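# Arrange every flower stem-down in the upright vase

## Task

Place each flower in the vase with its stem pointing down. The vase must stay upright and no stem may end up visibly bent or deformed. Finish by releasing everything and pulling both grippers away.

## Robot and tools

Robot and cameras: two arms, left_arm and right_arm, each ending in a two-finger gripper. Base poses in the scene frame: left_arm (+0.021, +0.330, 0) m with quat_wxyz (+1.000, 0, 0, -0.026); right_arm (+0.045, -0.296, 0) m with quat_wxyz (+1.000, 0, 0, -0.003). A two-camera stand sits behind the arms. Cameras, by name and size: cam_high (896x504), cam_low (896x504), cam_left_wrist (672x504), cam_right_wrist (672x504). Now and then a loose object may get a brief outside nudge.

Frames: the scene frame has its origin at table-top height, halfway between the nominal bases; +x points out over the table, +z up, +y toward left_arm. Arm names do not match image left/right. Printed gripper positions (metres) and quat_wxyz are in the scene frame and may be off by a few cm, more at long reach. Motion offsets, however, run along each arm's own Hand target axes. On a gripper, +z is the direction the fingers point and y is the closing direction; end_effector_position is the spot between the pads, roughly 1 cm short of the tips.

The 14-number row (used by execute_actions and move): values in [-1, 1], left_arm first then right_arm, each as dx, dy, dz, rx, ry, rz, opening. The six pose numbers are an offset (not a pose) from that arm's Hand target at the start of the call, in the Hand target's own axes; 1.0 equals 0.6 m of travel or 180 degrees, and rx, ry, rz form a single rotation vector. opening is absolute: +1 fully open (0.094 m), -1 shut. To leave an arm alone, give zeros for its six pose numbers and repeat its current opening; writing 0 for opening means half open, not no change.

execute_actions(actions, cameras): actions is a list of actions; each action is a table of at most 15 rows, one per 1/30 s step, and a shorter table keeps its final row until step 15. All rows of one action are measured from that action's starting Hand target, not from the previous row; the next action starts from wherever the Hand target then is, so the same offset sent twice moves twice. Images come back only if actions is empty or cameras names them; ["all"] gives every camera, an unknown name rejects the call.

move(target, speed, blend, opening_speed, grip_force, blocking, cameras): target is one row or a list of up to 15 rows, every one an offset from the same starting Hand targets. Each gripper travels a straight path; all paths finish together, with a 10 s cap. speed is m/s, 0.002 to 2.9, default 0.25 (turning up to twice that in rad/s), one value or one per target. blend, in m, rounds corners between listed targets; 0 means stop at each. opening_speed (0.2 or more, scale units per second) closes or opens fingers gradually. grip_force, 10 to 50 N per pad, one value or one per arm, persists once set; lower forces close slowly. blocking=false returns after about 0.5 s while motion continues. Changed openings in later targets are applied on arrival, pausing all arms. Paths ignore obstacles and the other arm, lag more when fast, and paths near an arm's own base can whip its elbow; route around the base. The result adds a move: line with the ending (done, off_target, moving, held, fault) and any limits (paced = pose clipped, held = steps withheld). An arm given all-zero offsets receives no pose.

wait(seconds, cameras): 0 to 3600 s with no new command; a running move keeps going and the wait may return early. stop(cameras): brakes the current move, needing some distance. zoom_image(camera, region): region [x0, y0, x1, y1] in pixels, at most 504 per side, from a camera in the most recent images. finished_scene(scene): the current scene number; ends the scene irreversibly, so make no further call in that reply.

Reading results: Hand target is the last commanded pose after the controller limits orientation to within 40 degrees of the measured one; later offsets count from it. Grippers often rest short of it; waiting does not fix that, so send the missing distance. Friction and weight can leave the hand low, short or tilted, so check position and orientation after each move. Tool commands shows current gripper commands. grip_measured is finger opening on the command scale (reads a little wide when empty, narrower than a squeezed part); grip_effort_nm is motor effort, negative when closing, not pad force. Joint positions end with opening in metres; joint ranges: waist -2.618 to 3.054, shoulder 0 to 3.142, elbow 0 to 3.142 (straight at 2.901), wrist pitch and yaw ±1.571, wrist roll ±2.094. Torques are noisy with offsets; the first three wrap at ±28 N m. Joint velocities may say within noise. Call results list some step positions. MOTOR HOT appears at 75 °C; at 90 °C an over-temperature fault folds that arm and disables it; at 100 °C it falls limp. Holding loads, stretching out or pushing against unreachable targets heats motors.

Avoid: tipping the vase, dropping flowers, letting anything leave the table, fast impacts, shoving hard into fixed things, releasing a moving part, strain on wrist camera cables, and any contact between the arms or grippers (the clearance check does not stop gripper-to-gripper contact). Close slowly with modest force on stems so they are not bent or crushed. An arm blocked by something keeps pushing until commanded back past its gripper. Open well above grip_measured to release, then lift clear.

Each tool is called after "Emit:" as name(argument=value, ...), one argument or row to a line, values as JSON.

## Session

Emit:
execute_actions(
  actions=[],
)

Scene clock: 0.00 s.
left_arm: end_effector_position=(+0.4096, +0.3692, +0.0904) grip_measured=+1.000 grip_effort_nm=n/a end_effector_quat_wxyz=(+0.554, -0.109, +0.818, +0.105) | right_arm: end_effector_position=(+0.4383, -0.2833, +0.0803) grip_measured=+1.000 grip_effort_nm=n/a end_effector_quat_wxyz=(+0.541, -0.010, +0.837, -0.081)
Joint positions: left_arm=[0.003 1.519 0.395 0.729 -0.341 -0.084 0.094] | right_arm=[0.148 1.544 0.41 0.705 0.256 -0.046 0.094]
Joint velocities: within noise
Joint torques (N m): no reading
Heat: left arm: 32 °C; right arm: 35 °C.
Hand target: left_arm +0.4138, +0.3690, +0.0993; +0.566, -0.111, +0.811, +0.103 | right_arm +0.4431, -0.2827, +0.0909; +0.555, -0.007, +0.828, -0.080
Tool commands: left_gripper/opening=+1.0 right_gripper/opening=+1.0

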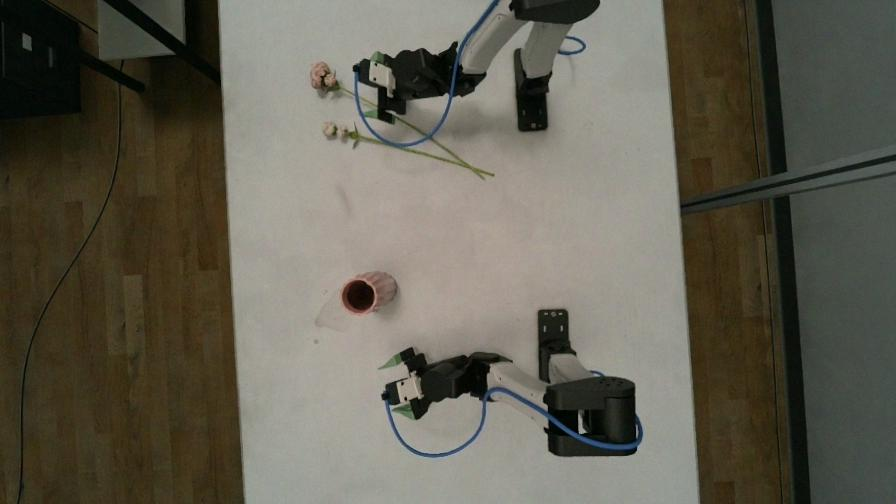

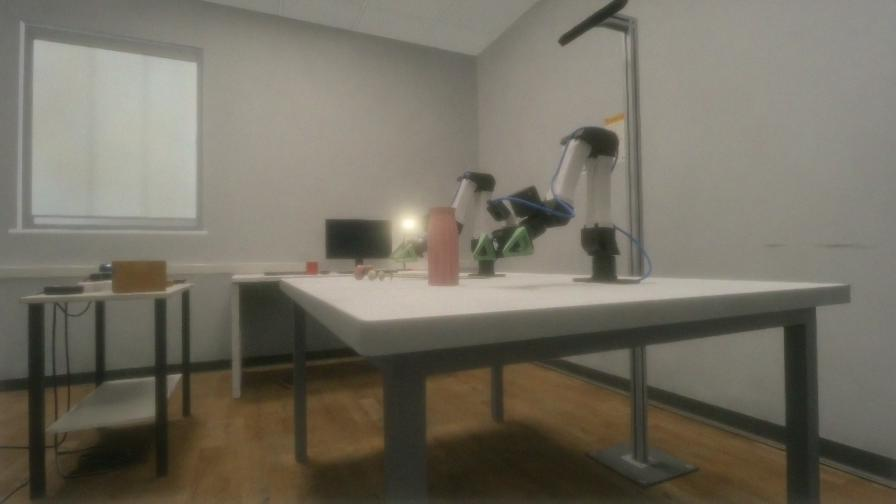

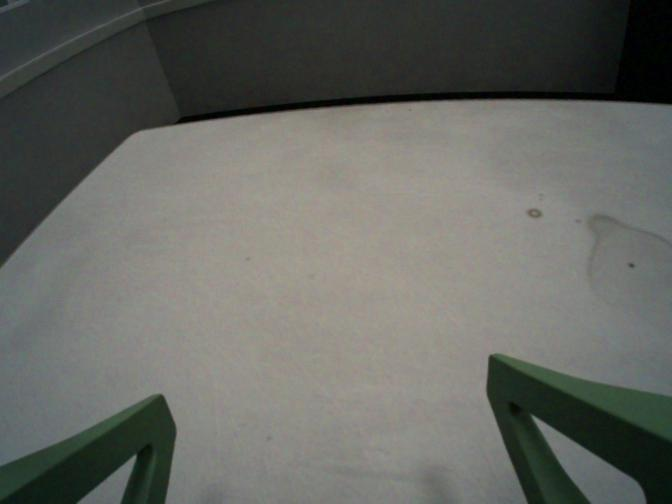

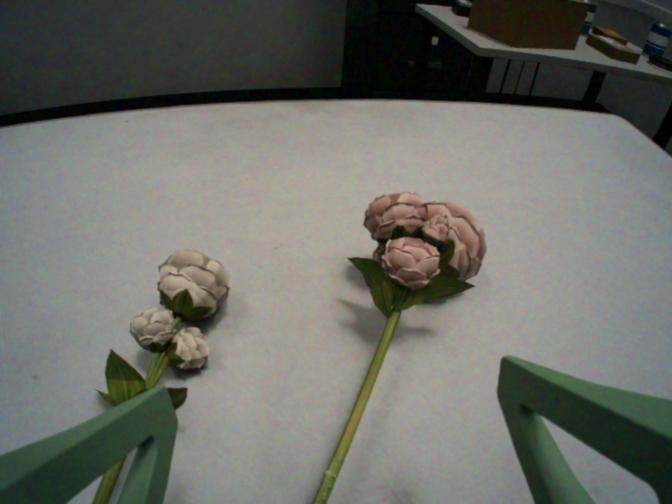

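Emit:
move(
  target=[0,0,0,0,0,0,1,-0.092,0.034,-0.101,0.048,0.380,0.156,1],
  cameras=["cam_high","cam_right_wrist"],
)

Emit:
zoom_image(
  camera="cam_high",
  region=[290, 20, 542, 202],
)

Scene clock: 16.47 s.
left_arm: end_effector_position=(+0.4096, +0.3692, +0.0904) grip_measured=+1.000 grip_effort_nm=-0.01 end_effector_quat_wxyz=(+0.554, -0.109, +0.818, +0.105) | right_arm: end_effector_position=(+0.4035, -0.2496, +0.1583) grip_measured=+1.000 grip_effort_nm=-0.02 end_effector_quat_wxyz=(-0.003, +0.257, +0.966, -0.007)
Joint positions: left_arm=[0.003 1.519 0.395 0.729 -0.341 -0.084 0.094] | right_arm=[0.138 1.946 1.894 -1.53 0.011 0.654 0.094]
Joint torques (N m): left_arm=[0.35 -6.17 6.11 2.17 -0.01 0.01] | right_arm=[-0.99 -7.75 8.77 0.32 -0.04 0.17]
Heat: left arm: 33 °C; right arm: 37 °C.
Hand target: left_arm +0.4138, +0.3690, +0.0993; +0.566, -0.111, +0.811, +0.103 | right_arm +0.4101, -0.2495, +0.1612; +0.000, +0.266, +0.964, +0.001
Off the commanded pose: left_arm 0.010 m, 2 deg | right_arm 0.007 m, 1 deg.
move: done

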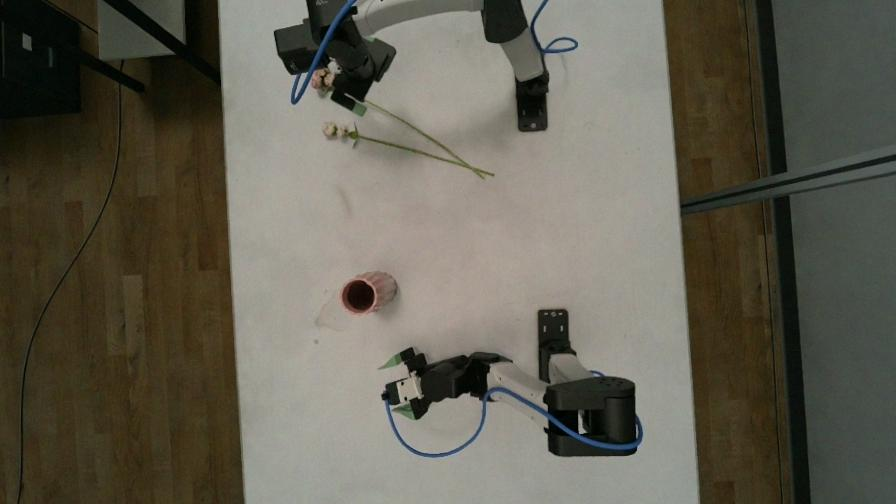

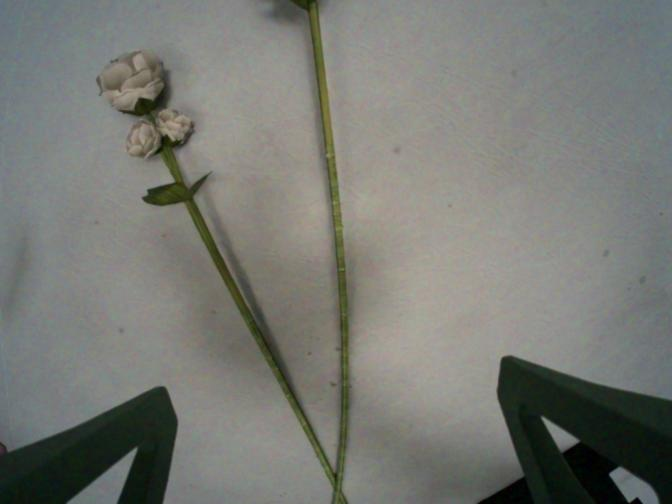

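Scaled by 2.000.

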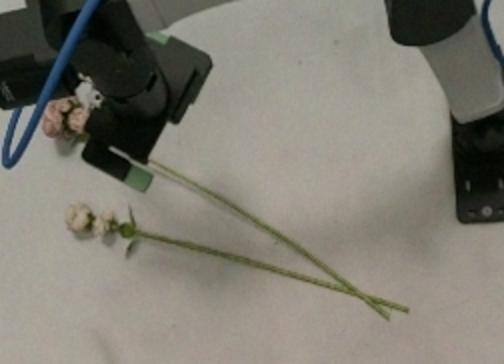

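Emit:
move(
  target=[0,0,0,0,0,0,1,0,0,0.158,0,0,0,1],
  cameras=["cam_high","cam_right_wrist"],
)

Scene clock: 23.60 s.
left_arm: end_effector_position=(+0.4096, +0.3692, +0.0904) grip_measured=+1.000 grip_effort_nm=0.00 end_effector_quat_wxyz=(+0.554, -0.109, +0.818, +0.105) | right_arm: end_effector_position=(+0.4107, -0.2485, +0.0727) grip_measured=+1.000 grip_effort_nm=-0.02 end_effector_quat_wxyz=(+0.006, +0.258, +0.966, -0.003)
Joint positions: left_arm=[0.003 1.519 0.395 0.729 -0.341 -0.084 0.094] | right_arm=[0.138 1.949 1.557 -1.17 0.011 0.654 0.094]
Joint torques (N m): left_arm=[0.34 -6.13 6.11 2.16 -0.02 0.01] | right_arm=[-0.92 -8.51 4.81 0.56 -0.05 0.16]
Heat: left arm: 34 °C; right arm: 38 °C.
Hand target: left_arm +0.4138, +0.3690, +0.0993; +0.566, -0.111, +0.811, +0.103 | right_arm +0.4103, -0.2493, +0.0664; +0.000, +0.266, +0.964, +0.001
Off the commanded pose: left_arm 0.010 m, 2 deg | right_arm 0.006 m, 1 deg.
move: done

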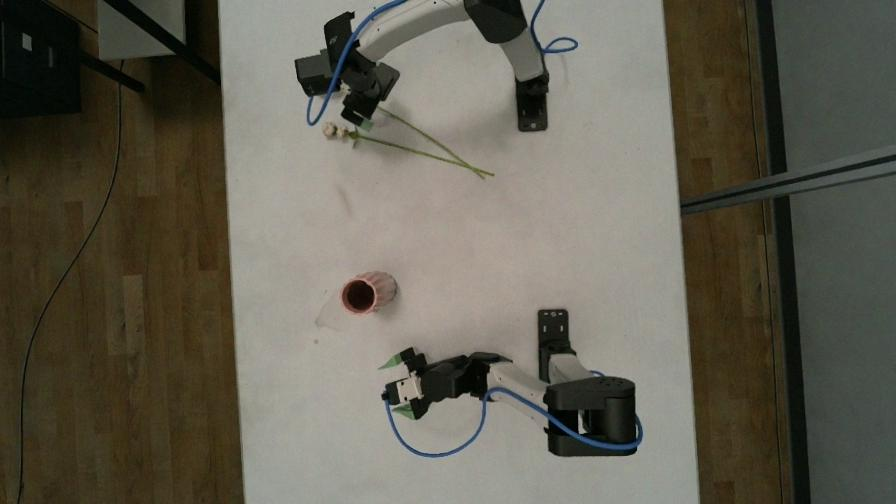

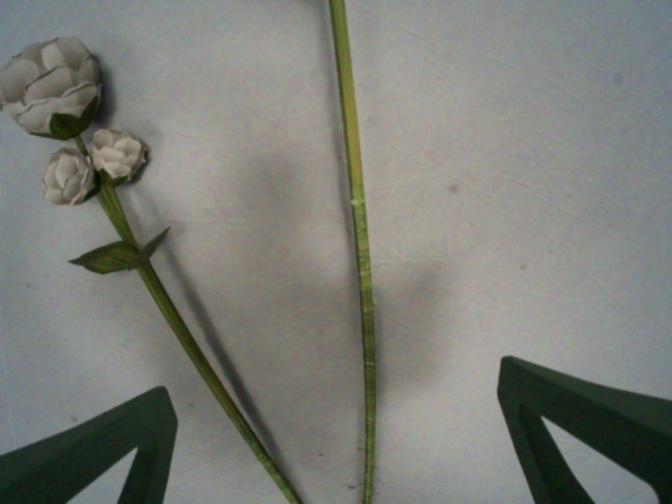

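Emit:
move(
  target=[0,0,0,0,0,0,1,0.083,-0.033,0.083,0,0,-0.025,1],
  cameras=["cam_high","cam_right_wrist"],
)

Scene clock: 31.73 s.
left_arm: end_effector_position=(+0.4096, +0.3692, +0.0904) grip_measured=+1.000 grip_effort_nm=-0.01 end_effector_quat_wxyz=(+0.554, -0.109, +0.818, +0.105) | right_arm: end_effector_position=(+0.3561, -0.2449, +0.0091) grip_measured=+1.000 grip_effort_nm=0.00 end_effector_quat_wxyz=(-0.014, +0.235, +0.972, -0.011)
Joint positions: left_arm=[0.003 1.519 0.395 0.729 -0.341 -0.084 0.094] | right_arm=[0.171 1.865 1.178 -0.917 0.009 0.641 0.094]
Joint torques (N m): left_arm=[0.35 -6.16 6.11 2.16 -0.02 0.02] | right_arm=[0.54 -10.88 4.19 0.45 -0.03 -0.03]
Heat: left arm: 34 °C; right arm: 41 °C.
Hand target: left_arm +0.4138, +0.3690, +0.0993; +0.566, -0.111, +0.811, +0.103 | right_arm +0.3574, -0.2407, +0.0166; +0.000, +0.228, +0.974, +0.001
Off the commanded pose: left_arm 0.010 m, 2 deg | right_arm 0.009 m, 2 deg.
move: done

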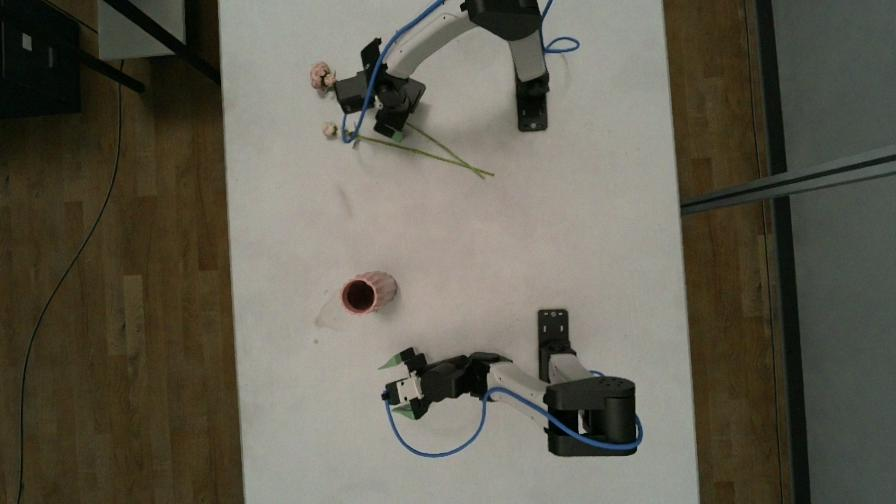

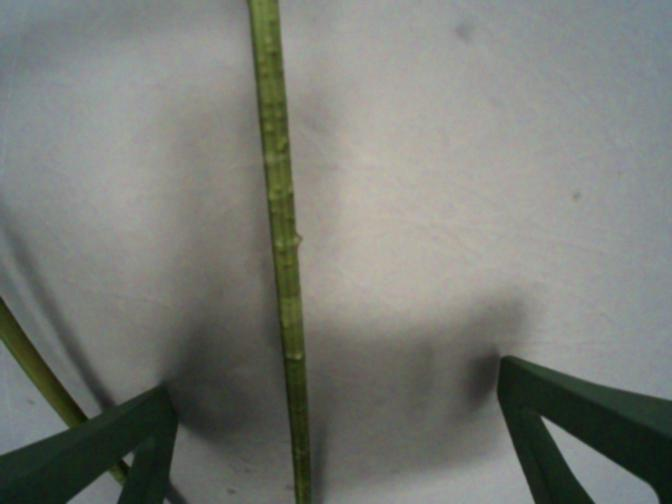

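Emit:
move(
  target=[
    [0,0,0,0,0,0,1,0,0,-0.003,0,0,0,-0.1],
    [0,0,0,0,0,0,1,0,0.028,-0.003,0,0,0.01,-0.1],
    [0,0,0,0,0,0,1,0,0.028,-0.003,0,0,0.01,-0.97],
  ],
  opening_speed=1,
  cameras=["cam_right_wrist"],
)

Scene clock: 37.93 s.
left_arm: end_effector_position=(+0.4096, +0.3692, +0.0904) grip_measured=+1.000 grip_effort_nm=-0.01 end_effector_quat_wxyz=(+0.554, -0.109, +0.818, +0.105) | right_arm: end_effector_position=(+0.3536, -0.2313, +0.0091) grip_measured=-0.917 grip_effort_nm=-1.01 end_effector_quat_wxyz=(-0.014, +0.242, +0.970, -0.011)
Joint positions: left_arm=[0.003 1.519 0.395 0.729 -0.341 -0.084 0.094] | right_arm=[0.214 1.865 1.178 -0.917 0.007 0.698 0.004]
Joint torques (N m): left_arm=[0.35 -6.15 6.11 2.17 -0.02 0.02] | right_arm=[0.35 -8.53 8.53 0.26 -0.02 0.15]
Heat: left arm: 34 °C; right arm: 43 °C.
Hand target: left_arm +0.4138, +0.3690, +0.0993; +0.566, -0.111, +0.811, +0.103 | right_arm +0.3649, -0.2256, +0.0185; +0.000, +0.244, +0.970, +0.001
Off the commanded pose: left_arm 0.010 m, 2 deg | right_arm 0.016 m, 2 deg.
move: off_target (right_arm); target 3's new opening was sent with right_arm's hand 0.016 m and 2 deg from that target

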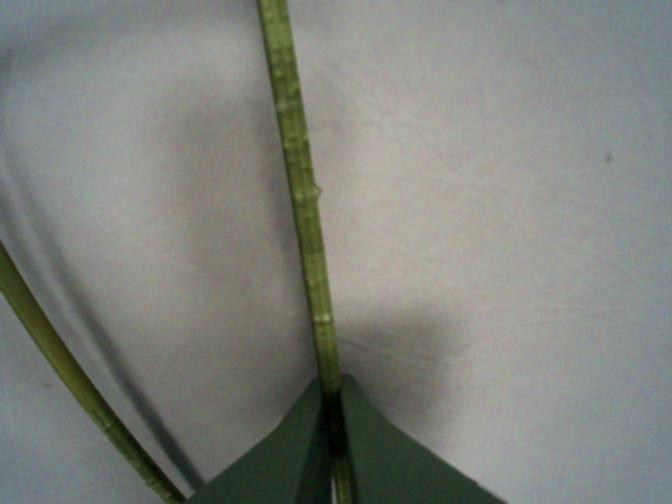

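Emit:
move(
  target=[
    [0,0,0,0,0,0,1,0,0,-0.30,0,0,0,-1],
    [0,0,0,0,0,0,1,0.072,0.01,-0.636,0,-0.5,0,-1],
    [0,0,0,0,0,0,1,0.19,0.231,-0.80,-0.344,-0.4096,-0.344,-1],
  ],
  blend=[0.04,0.04,0],
  speed=0.3,
  cameras=["all"],
)

Scene clock: 50.13 s.
left_arm: end_effector_position=(+0.4096, +0.3692, +0.0904) grip_measured=+1.000 grip_effort_nm=0.00 end_effector_quat_wxyz=(+0.554, -0.109, +0.818, +0.105) | right_arm: end_effector_position=(+0.3303, -0.0493, +0.4805) grip_measured=-0.918 grip_effort_nm=-1.05 end_effector_quat_wxyz=(+0.623, -0.308, +0.651, +0.305)
Joint positions: left_arm=[0.003 1.519 0.395 0.729 -0.341 -0.084 0.094] | right_arm=[0.562 1.183 1.495 -0.352 -0.341 0.001 0.004]
Joint torques (N m): left_arm=[0.35 -6.17 6.08 2.17 -0.01 0.01] | right_arm=[-1.02 -2.55 9.81 2.27 -0.11 0.05]
Heat: left arm: 34 °C; right arm: 43 °C.
Hand target: left_arm +0.4138, +0.3690, +0.0993; +0.566, -0.111, +0.811, +0.103 | right_arm +0.3294, -0.0506, +0.4988; +0.637, -0.309, +0.635, +0.310
Off the commanded pose: left_arm 0.010 m, 2 deg | right_arm 0.018 m, 3 deg.
move: off_target (right_arm)

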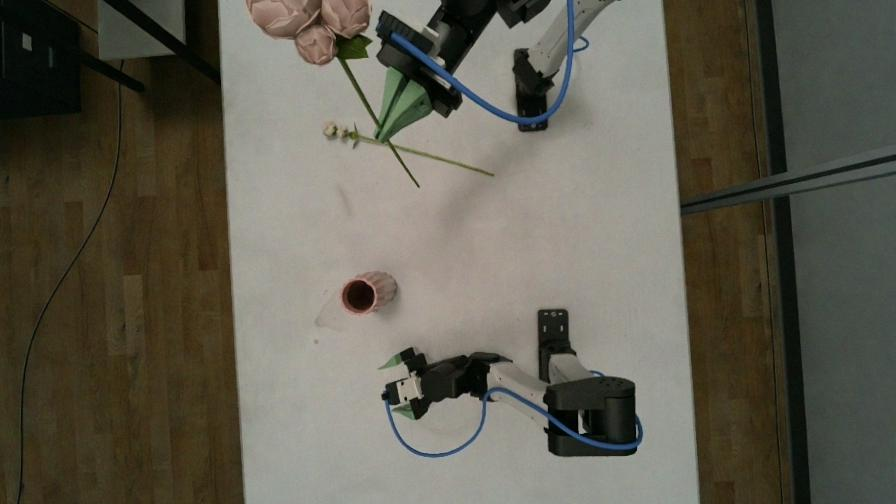

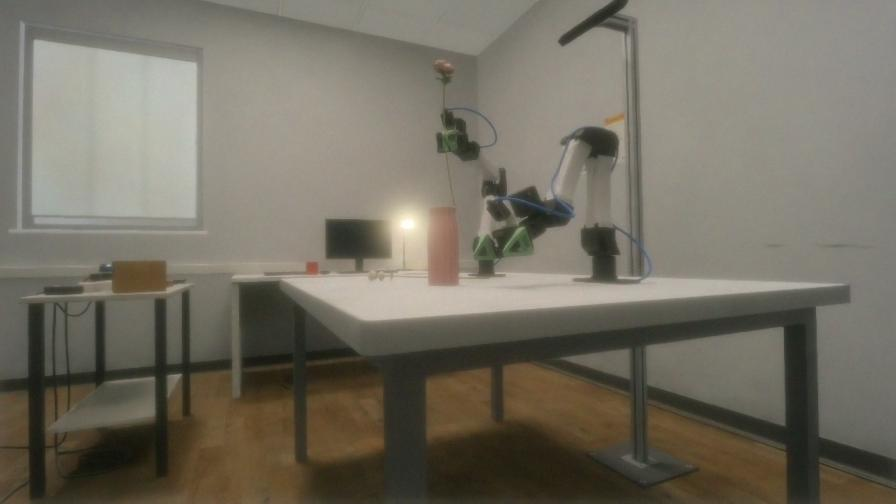

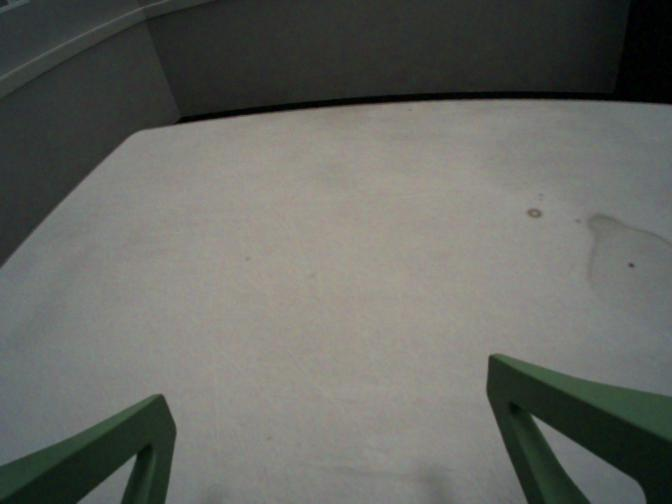

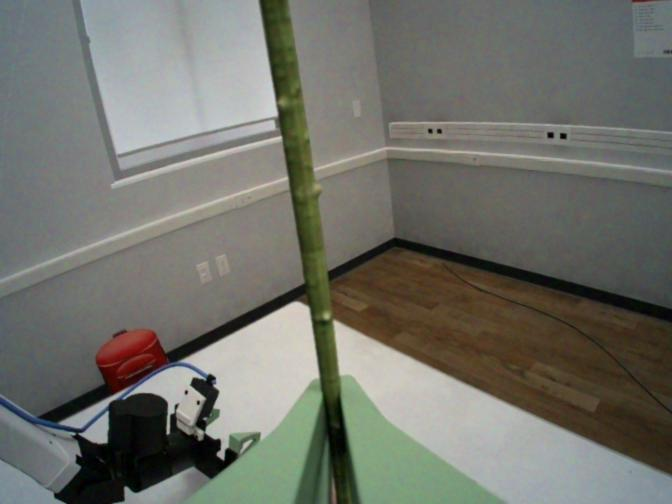

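Emit:
move(
  target=[0,0,0,0,0,0,1,-0.148,0.031,0.232,0,0,0,-1],
  cameras=["cam_high","cam_low"],
)

Emit:
zoom_image(
  camera="cam_high",
  region=[280, 140, 480, 340],
)

Emit:
zoom_image(
  camera="cam_low",
  region=[350, 20, 630, 300],
)

Scene clock: 56.97 s.
left_arm: end_effector_position=(+0.4096, +0.3692, +0.0904) grip_measured=+1.000 grip_effort_nm=-0.01 end_effector_quat_wxyz=(+0.554, -0.109, +0.818, +0.105) | right_arm: end_effector_position=(+0.4016, +0.0693, +0.5796) grip_measured=-0.918 grip_effort_nm=-1.05 end_effector_quat_wxyz=(+0.650, -0.304, +0.620, +0.317)
Joint positions: left_arm=[0.003 1.519 0.395 0.729 -0.341 -0.084 0.094] | right_arm=[0.744 2.033 2.838 -0.757 -0.17 0.006 0.004]
Joint torques (N m): left_arm=[0.34 -6.19 6.11 2.16 -0.01 0.01] | right_arm=[0.65 -7.45 6.91 2.25 0.16 0.13]
Heat: left arm: 35 °C; right arm: 41 °C.
Hand target: left_arm +0.4138, +0.3690, +0.0993; +0.566, -0.111, +0.811, +0.103 | right_arm +0.4005, +0.0703, +0.5880; +0.637, -0.309, +0.635, +0.310
Off the commanded pose: left_arm 0.010 m, 2 deg | right_arm 0.009 m, 3 deg.
elbow stopped short (right arm): the move would have taken joint 3 (elbow) straighter than the controller allows.
move: off_target (right_arm)

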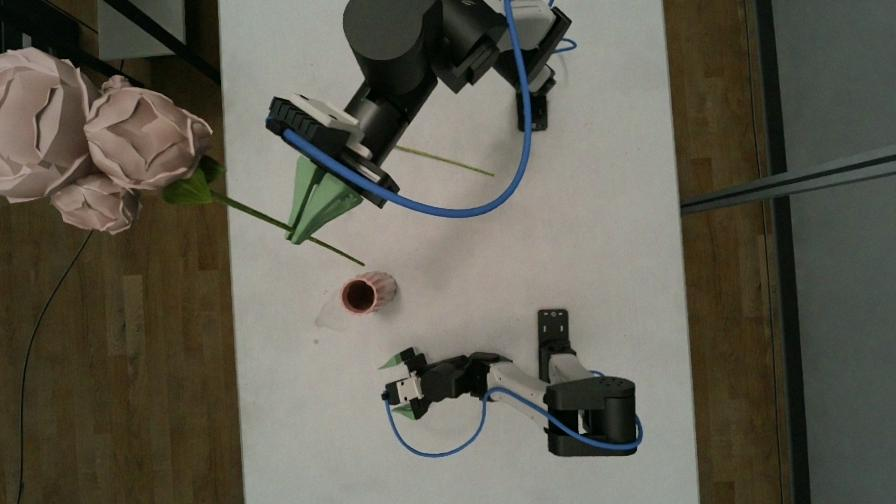

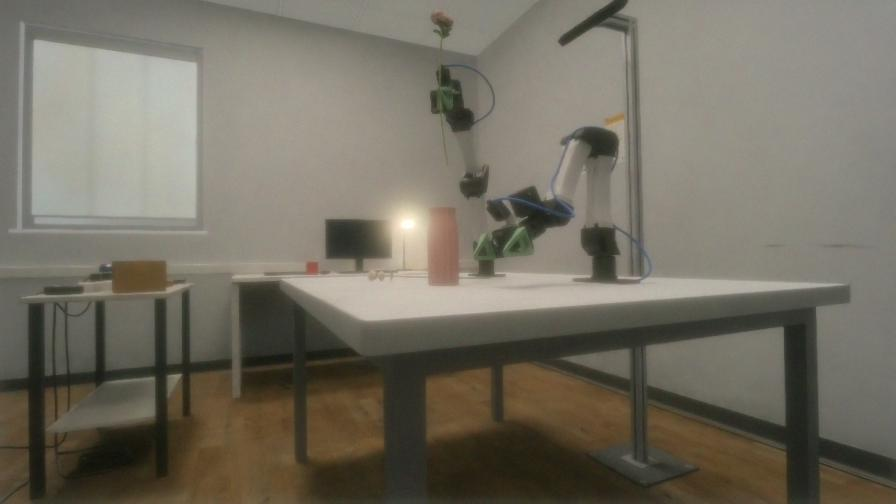

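Scaled by 2.520.

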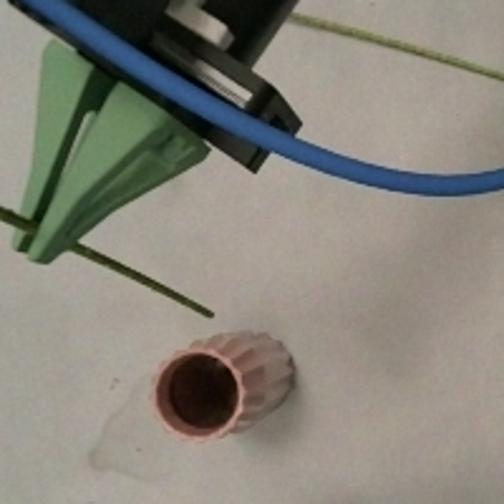

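Scaled by 1.800.

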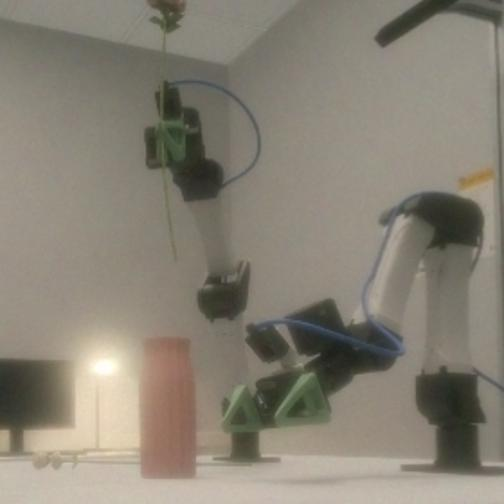

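Emit:
move(
  target=[0,0,0,0,0,0,1,0.033,0.078,-0.023,0,-0.105,-0.036,-1],
  cameras=["cam_high","cam_low"],
)

Emit:
zoom_image(
  camera="cam_high",
  region=[280, 190, 480, 340],
)

Emit:
zoom_image(
  camera="cam_low",
  region=[350, 20, 630, 300],
)

Scene clock: 64.20 s.
left_arm: end_effector_position=(+0.4096, +0.3692, +0.0904) grip_measured=+1.000 grip_effort_nm=-0.01 end_effector_quat_wxyz=(+0.554, -0.109, +0.818, +0.105) | right_arm: end_effector_position=(+0.3628, +0.0926, +0.5533) grip_measured=-0.918 grip_effort_nm=-1.05 end_effector_quat_wxyz=(+0.735, -0.298, +0.520, +0.318)
Joint positions: left_arm=[0.003 1.519 0.395 0.729 -0.341 -0.084 0.094] | right_arm=[0.867 1.629 1.824 0.092 -0.065 -0.093 0.004]
Joint torques (N m): left_arm=[0.34 -6.16 6.08 2.16 -0.02 0.01] | right_arm=[1.02 -8.29 6.83 2.26 0.18 0]
Heat: left arm: 36 °C; right arm: 42 °C.
Hand target: left_arm +0.4138, +0.3690, +0.0993; +0.566, -0.111, +0.811, +0.103 | right_arm +0.3552, +0.0883, +0.5681; +0.749, -0.289, +0.503, +0.320
Off the commanded pose: left_arm 0.010 m, 2 deg | right_arm 0.017 m, 3 deg.
move: off_target (right_arm)

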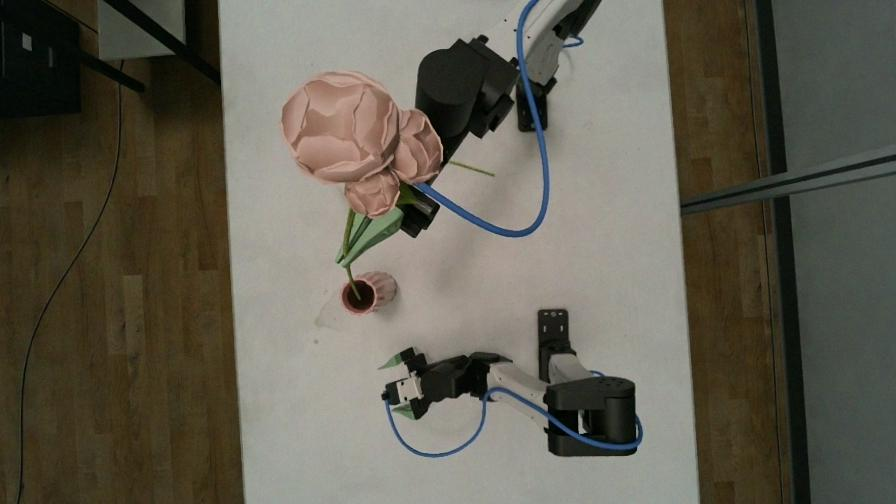

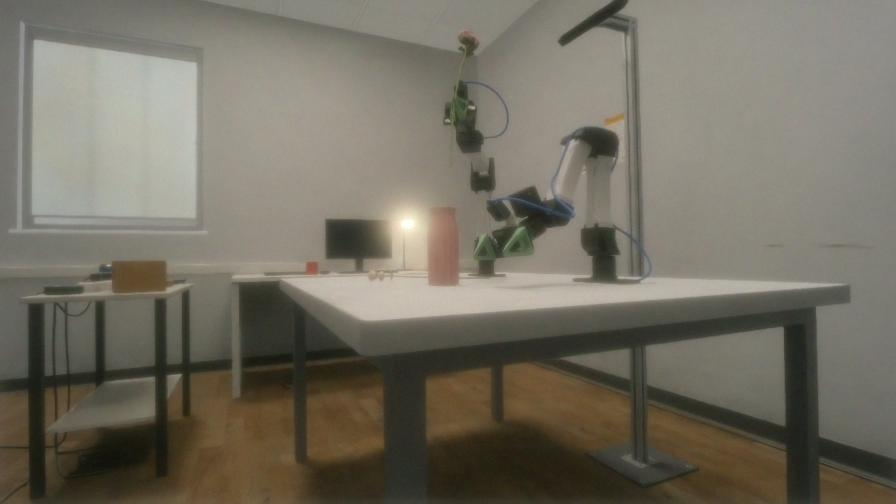

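Scaled by 2.520.

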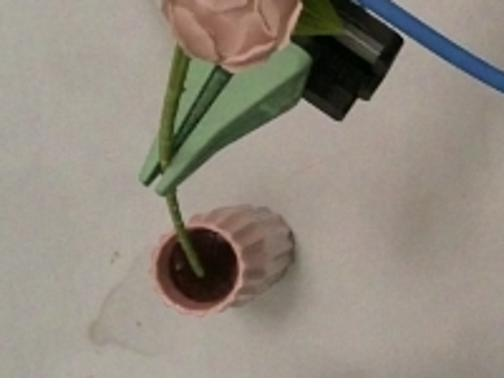

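Scaled by 1.800.

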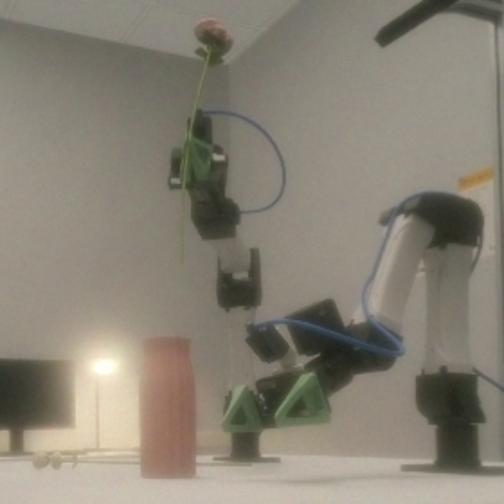

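Emit:
move(
  target=[
    [0,0,0,0,0,0,1,0.197,0.013,-0.021,0,0,0,-1],
    [0,0,0,0,0,0,1,0.324,0.05,0.029,0,0.08,-0.02,-1],
  ],
  blend=[0.02,0],
  speed=0.12,
  cameras=["cam_high","cam_low"],
)

Emit:
zoom_image(
  camera="cam_high",
  region=[280, 190, 480, 340],
)

Emit:
zoom_image(
  camera="cam_low",
  region=[350, 20, 630, 300],
)

Scene clock: 73.33 s.
left_arm: end_effector_position=(+0.4096, +0.3692, +0.0904) grip_measured=+1.000 grip_effort_nm=0.00 end_effector_quat_wxyz=(+0.554, -0.109, +0.818, +0.105) | right_arm: end_effector_position=(+0.3975, +0.1523, +0.3678) grip_measured=-0.918 grip_effort_nm=-1.05 end_effector_quat_wxyz=(+0.673, -0.352, +0.599, +0.256)
Joint positions: left_arm=[0.003 1.519 0.395 0.729 -0.341 -0.084 0.094] | right_arm=[0.913 1.763 1.469 0.331 0.012 -0.168 0.004]
Joint torques (N m): left_arm=[0.35 -6.16 6.09 2.17 -0.02 0.01] | right_arm=[0.77 -8.27 11.22 2.29 0.16 -0.01]
Heat: left arm: 36 °C; right arm: 43 °C.
Hand target: left_arm +0.4138, +0.3690, +0.0993; +0.566, -0.111, +0.811, +0.103 | right_arm +0.3980, +0.1569, +0.3878; +0.689, -0.343, +0.584, +0.257
Off the commanded pose: left_arm 0.010 m, 2 deg | right_arm 0.021 m, 3 deg.
move: off_target (right_arm)

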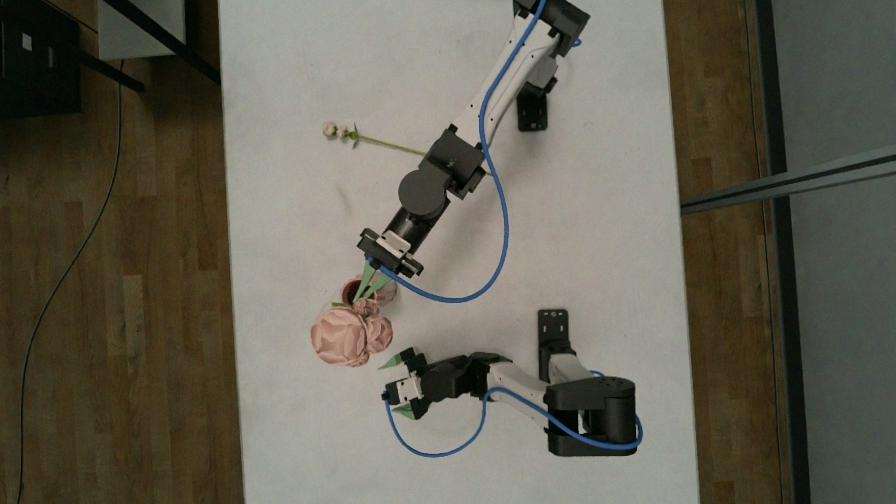

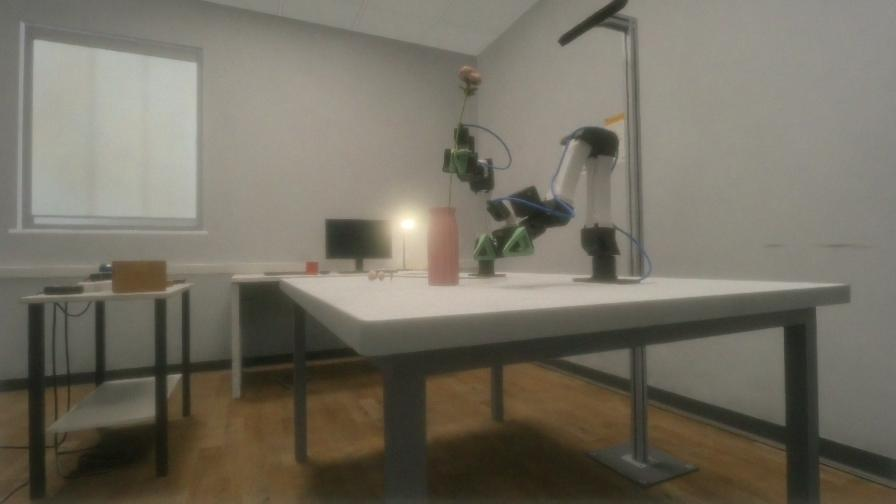

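Scaled by 2.520.

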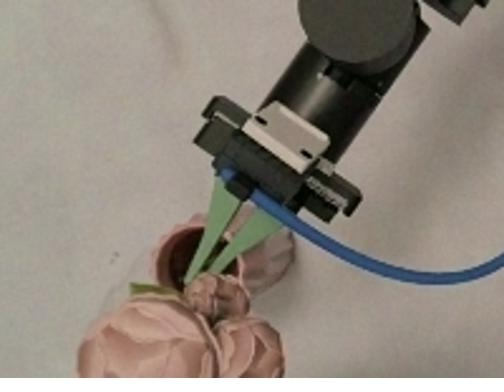

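Scaled by 1.800.

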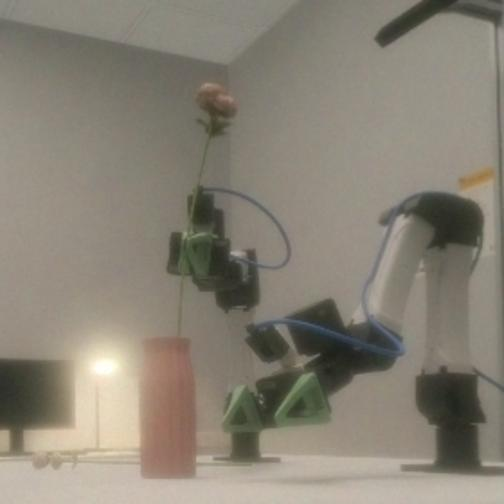

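Emit:
move(
  target=[
    [0,0,0,0,0,0,1,0.09,0,0.005,0,0,0,-1],
    [0,0,0,0,0,0,1,0.09,0,0.005,0,0,0,-0.4],
    [0,0,0,0,0,0,1,0.09,0,-0.195,0,0,0,-0.4],
  ],
  opening_speed=0.6,
  speed=[0.1,0.1,0.2],
  cameras=["cam_high","cam_low","cam_right_wrist"],
)

Scene clock: 79.73 s.
left_arm: end_effector_position=(+0.4096, +0.3692, +0.0904) grip_measured=+1.000 grip_effort_nm=-0.01 end_effector_quat_wxyz=(+0.554, -0.109, +0.818, +0.105) | right_arm: end_effector_position=(+0.3359, +0.0717, +0.3145) grip_measured=-0.402 grip_effort_nm=0.07 end_effector_quat_wxyz=(+0.678, -0.348, +0.595, +0.257)
Joint positions: left_arm=[0.003 1.519 0.395 0.729 -0.341 -0.084 0.094] | right_arm=[0.91 1.417 0.885 0.582 0.013 -0.168 0.028]
Joint torques (N m): left_arm=[0.35 -6.17 6.11 2.15 -0.01 0.01] | right_arm=[-1.09 -8.18 6.11 2.3 -0.03 0]
Heat: left arm: 37 °C; right arm: 44 °C.
Hand target: left_arm +0.4138, +0.3690, +0.0993; +0.566, -0.111, +0.811, +0.103 | right_arm +0.3344, +0.0640, +0.3251; +0.689, -0.343, +0.584, +0.258
Off the commanded pose: left_arm 0.010 m, 2 deg | right_arm 0.013 m, 2 deg.
move: off_target (right_arm)

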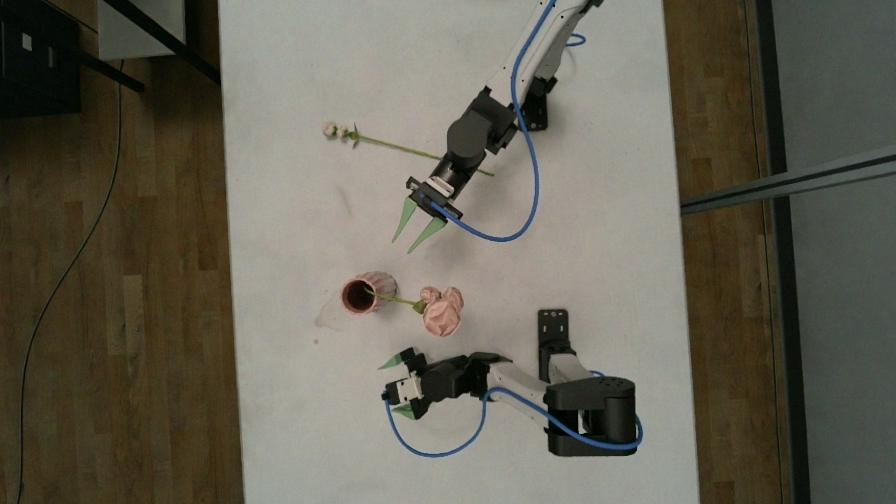

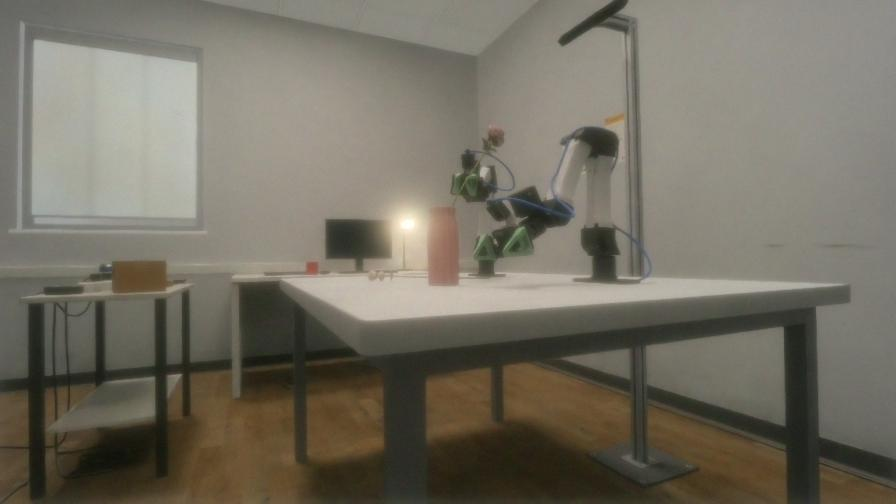

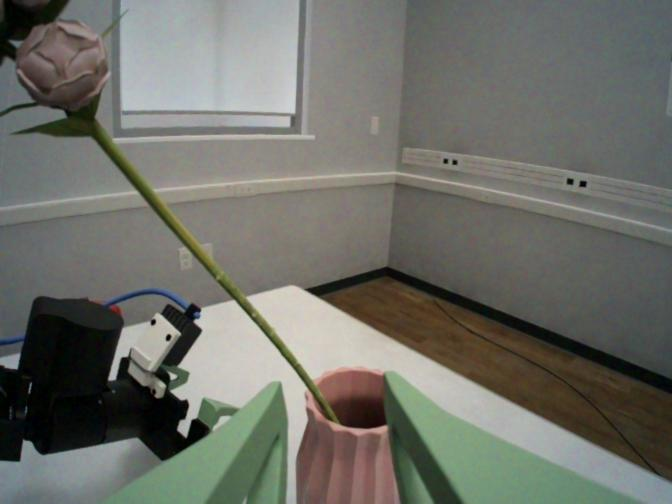

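Emit:
move(
  target=[0,0,0,0,0,0,1,0.419,-0.263,-0.310,0.268,0.490,0.321,0.3],
  speed=0.3,
  cameras=["cam_high","cam_right_wrist"],
)

Scene clock: 87.10 s.
left_arm: end_effector_position=(+0.4096, +0.3692, +0.0904) grip_measured=+1.000 grip_effort_nm=-0.01 end_effector_quat_wxyz=(+0.554, -0.109, +0.818, +0.105) | right_arm: end_effector_position=(+0.3754, -0.1944, +0.0858) grip_measured=+0.298 grip_effort_nm=0.06 end_effector_quat_wxyz=(-0.003, +0.135, +0.991, -0.008)
Joint positions: left_arm=[0.003 1.519 0.395 0.729 -0.341 -0.084 0.094] | right_arm=[0.308 1.875 1.509 -1.218 0.012 0.574 0.061]
Joint torques (N m): left_arm=[0.35 -6.15 6.08 2.15 -0.01 0.01] | right_arm=[-0.54 -7.51 8.95 0.32 -0.05 0.18]
Heat: left arm: 37 °C; right arm: 43 °C.
Hand target: left_arm +0.4138, +0.3690, +0.0993; +0.566, -0.111, +0.811, +0.103 | right_arm +0.3832, -0.1911, +0.0900; +0.001, +0.142, +0.990, +0.001
Off the commanded pose: left_arm 0.010 m, 2 deg | right_arm 0.009 m, 1 deg.
move: done

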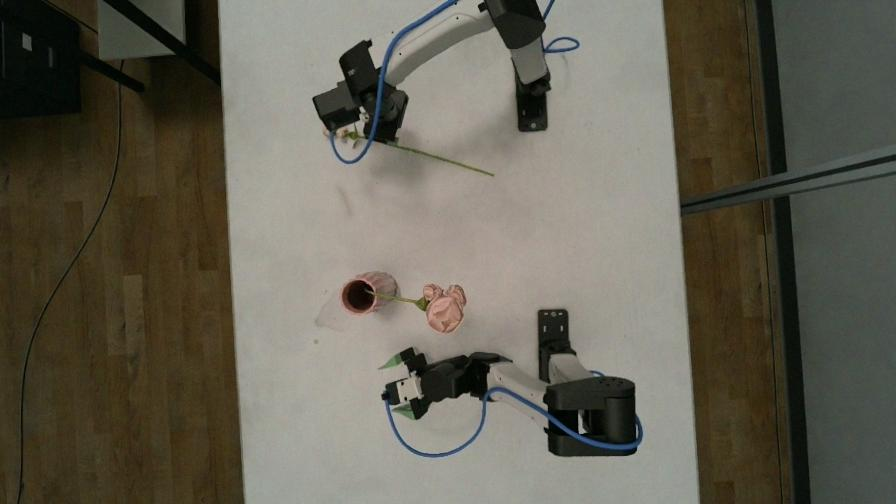

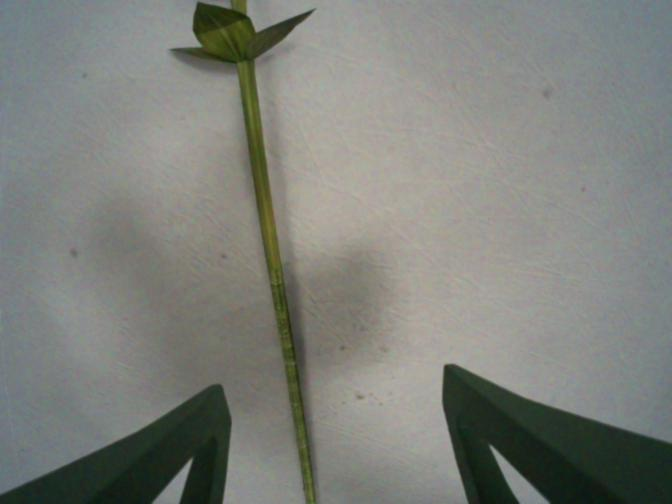

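Emit:
move(
  target=[0,0,0,0,0,0,1,0,0.04,0.12,0,0,-0.03,1],
  speed=0.2,
  cameras=["cam_right_wrist"],
)

Scene clock: 92.37 s.
left_arm: end_effector_position=(+0.4096, +0.3692, +0.0904) grip_measured=+1.000 grip_effort_nm=-0.01 end_effector_quat_wxyz=(+0.554, -0.109, +0.818, +0.105) | right_arm: end_effector_position=(+0.3904, -0.1716, +0.0230) grip_measured=+0.998 grip_effort_nm=0.07 end_effector_quat_wxyz=(+0.004, +0.102, +0.995, -0.004)
Joint positions: left_arm=[0.003 1.519 0.395 0.729 -0.341 -0.084 0.094] | right_arm=[0.354 1.993 1.416 -0.989 0.01 0.553 0.094]
Joint torques (N m): left_arm=[0.38 -6.16 6.09 2.17 0 0.01] | right_arm=[0.32 -8.49 5.33 0.52 -0.04 -0.03]
Heat: left arm: 37 °C; right arm: 44 °C.
Hand target: left_arm +0.4138, +0.3690, +0.0993; +0.566, -0.111, +0.811, +0.103 | right_arm +0.3901, -0.1680, +0.0180; +0.001, +0.095, +0.995, +0.001
Off the commanded pose: left_arm 0.010 m, 2 deg | right_arm 0.006 m, 1 deg.
move: done

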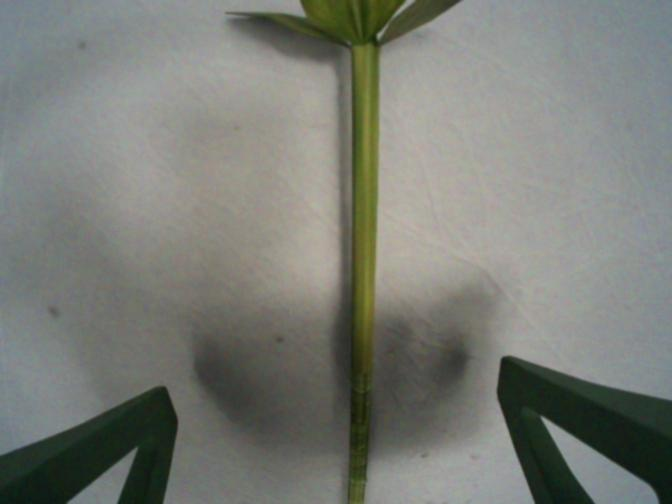

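Emit:
move(
  target=[
    [0,0,0,0,0,0,1,0,-0.014,0.02,0,0,0,1],
    [0,0,0,0,0,0,1,0,-0.014,0.02,0,0,0,-1],
  ],
  opening_speed=1.2,
  cameras=["cam_right_wrist","cam_high"],
)

Scene clock: 96.57 s.
left_arm: end_effector_position=(+0.4096, +0.3692, +0.0904) grip_measured=+1.000 grip_effort_nm=-0.01 end_effector_quat_wxyz=(+0.554, -0.109, +0.818, +0.105) | right_arm: end_effector_position=(+0.3896, -0.1740, +0.0130) grip_measured=-0.902 grip_effort_nm=-1.05 end_effector_quat_wxyz=(+0.008, +0.094, +0.996, -0.001)
Joint positions: left_arm=[0.003 1.519 0.395 0.729 -0.341 -0.084 0.094] | right_arm=[0.348 1.993 1.374 -0.938 0.009 0.53 0.005]
Joint torques (N m): left_arm=[0.36 -6.16 6.08 2.17 -0.02 0] | right_arm=[-1.01 -8.25 4.67 0.56 -0.02 0]
Heat: left arm: 38 °C; right arm: 44 °C.
Hand target: left_arm +0.4138, +0.3690, +0.0993; +0.566, -0.111, +0.811, +0.103 | right_arm +0.3884, -0.1761, +0.0060; +0.001, +0.095, +0.995, +0.001
Off the commanded pose: left_arm 0.010 m, 2 deg | right_arm 0.007 m, 1 deg.
move: done
Images, in order (width x height): cam_high 896x504, cam_right_wrist 672x504.

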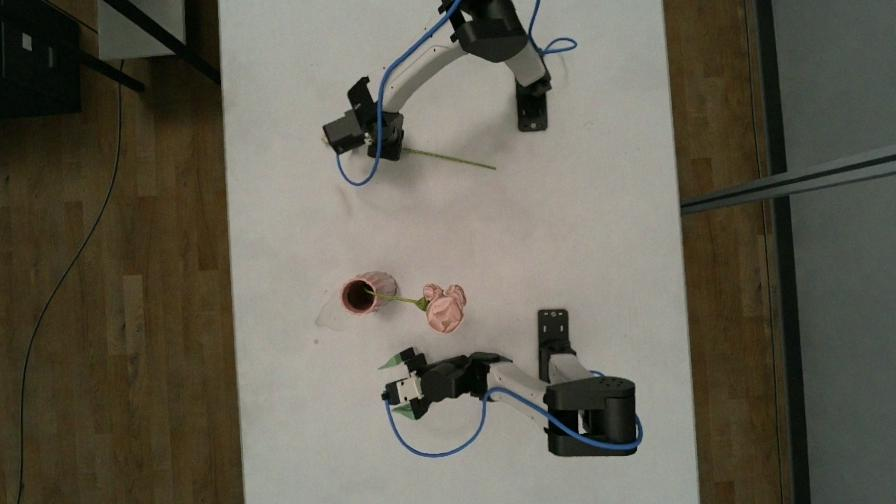

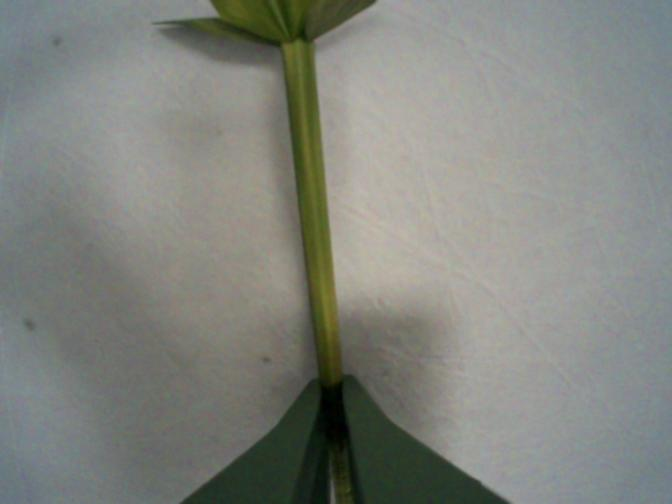

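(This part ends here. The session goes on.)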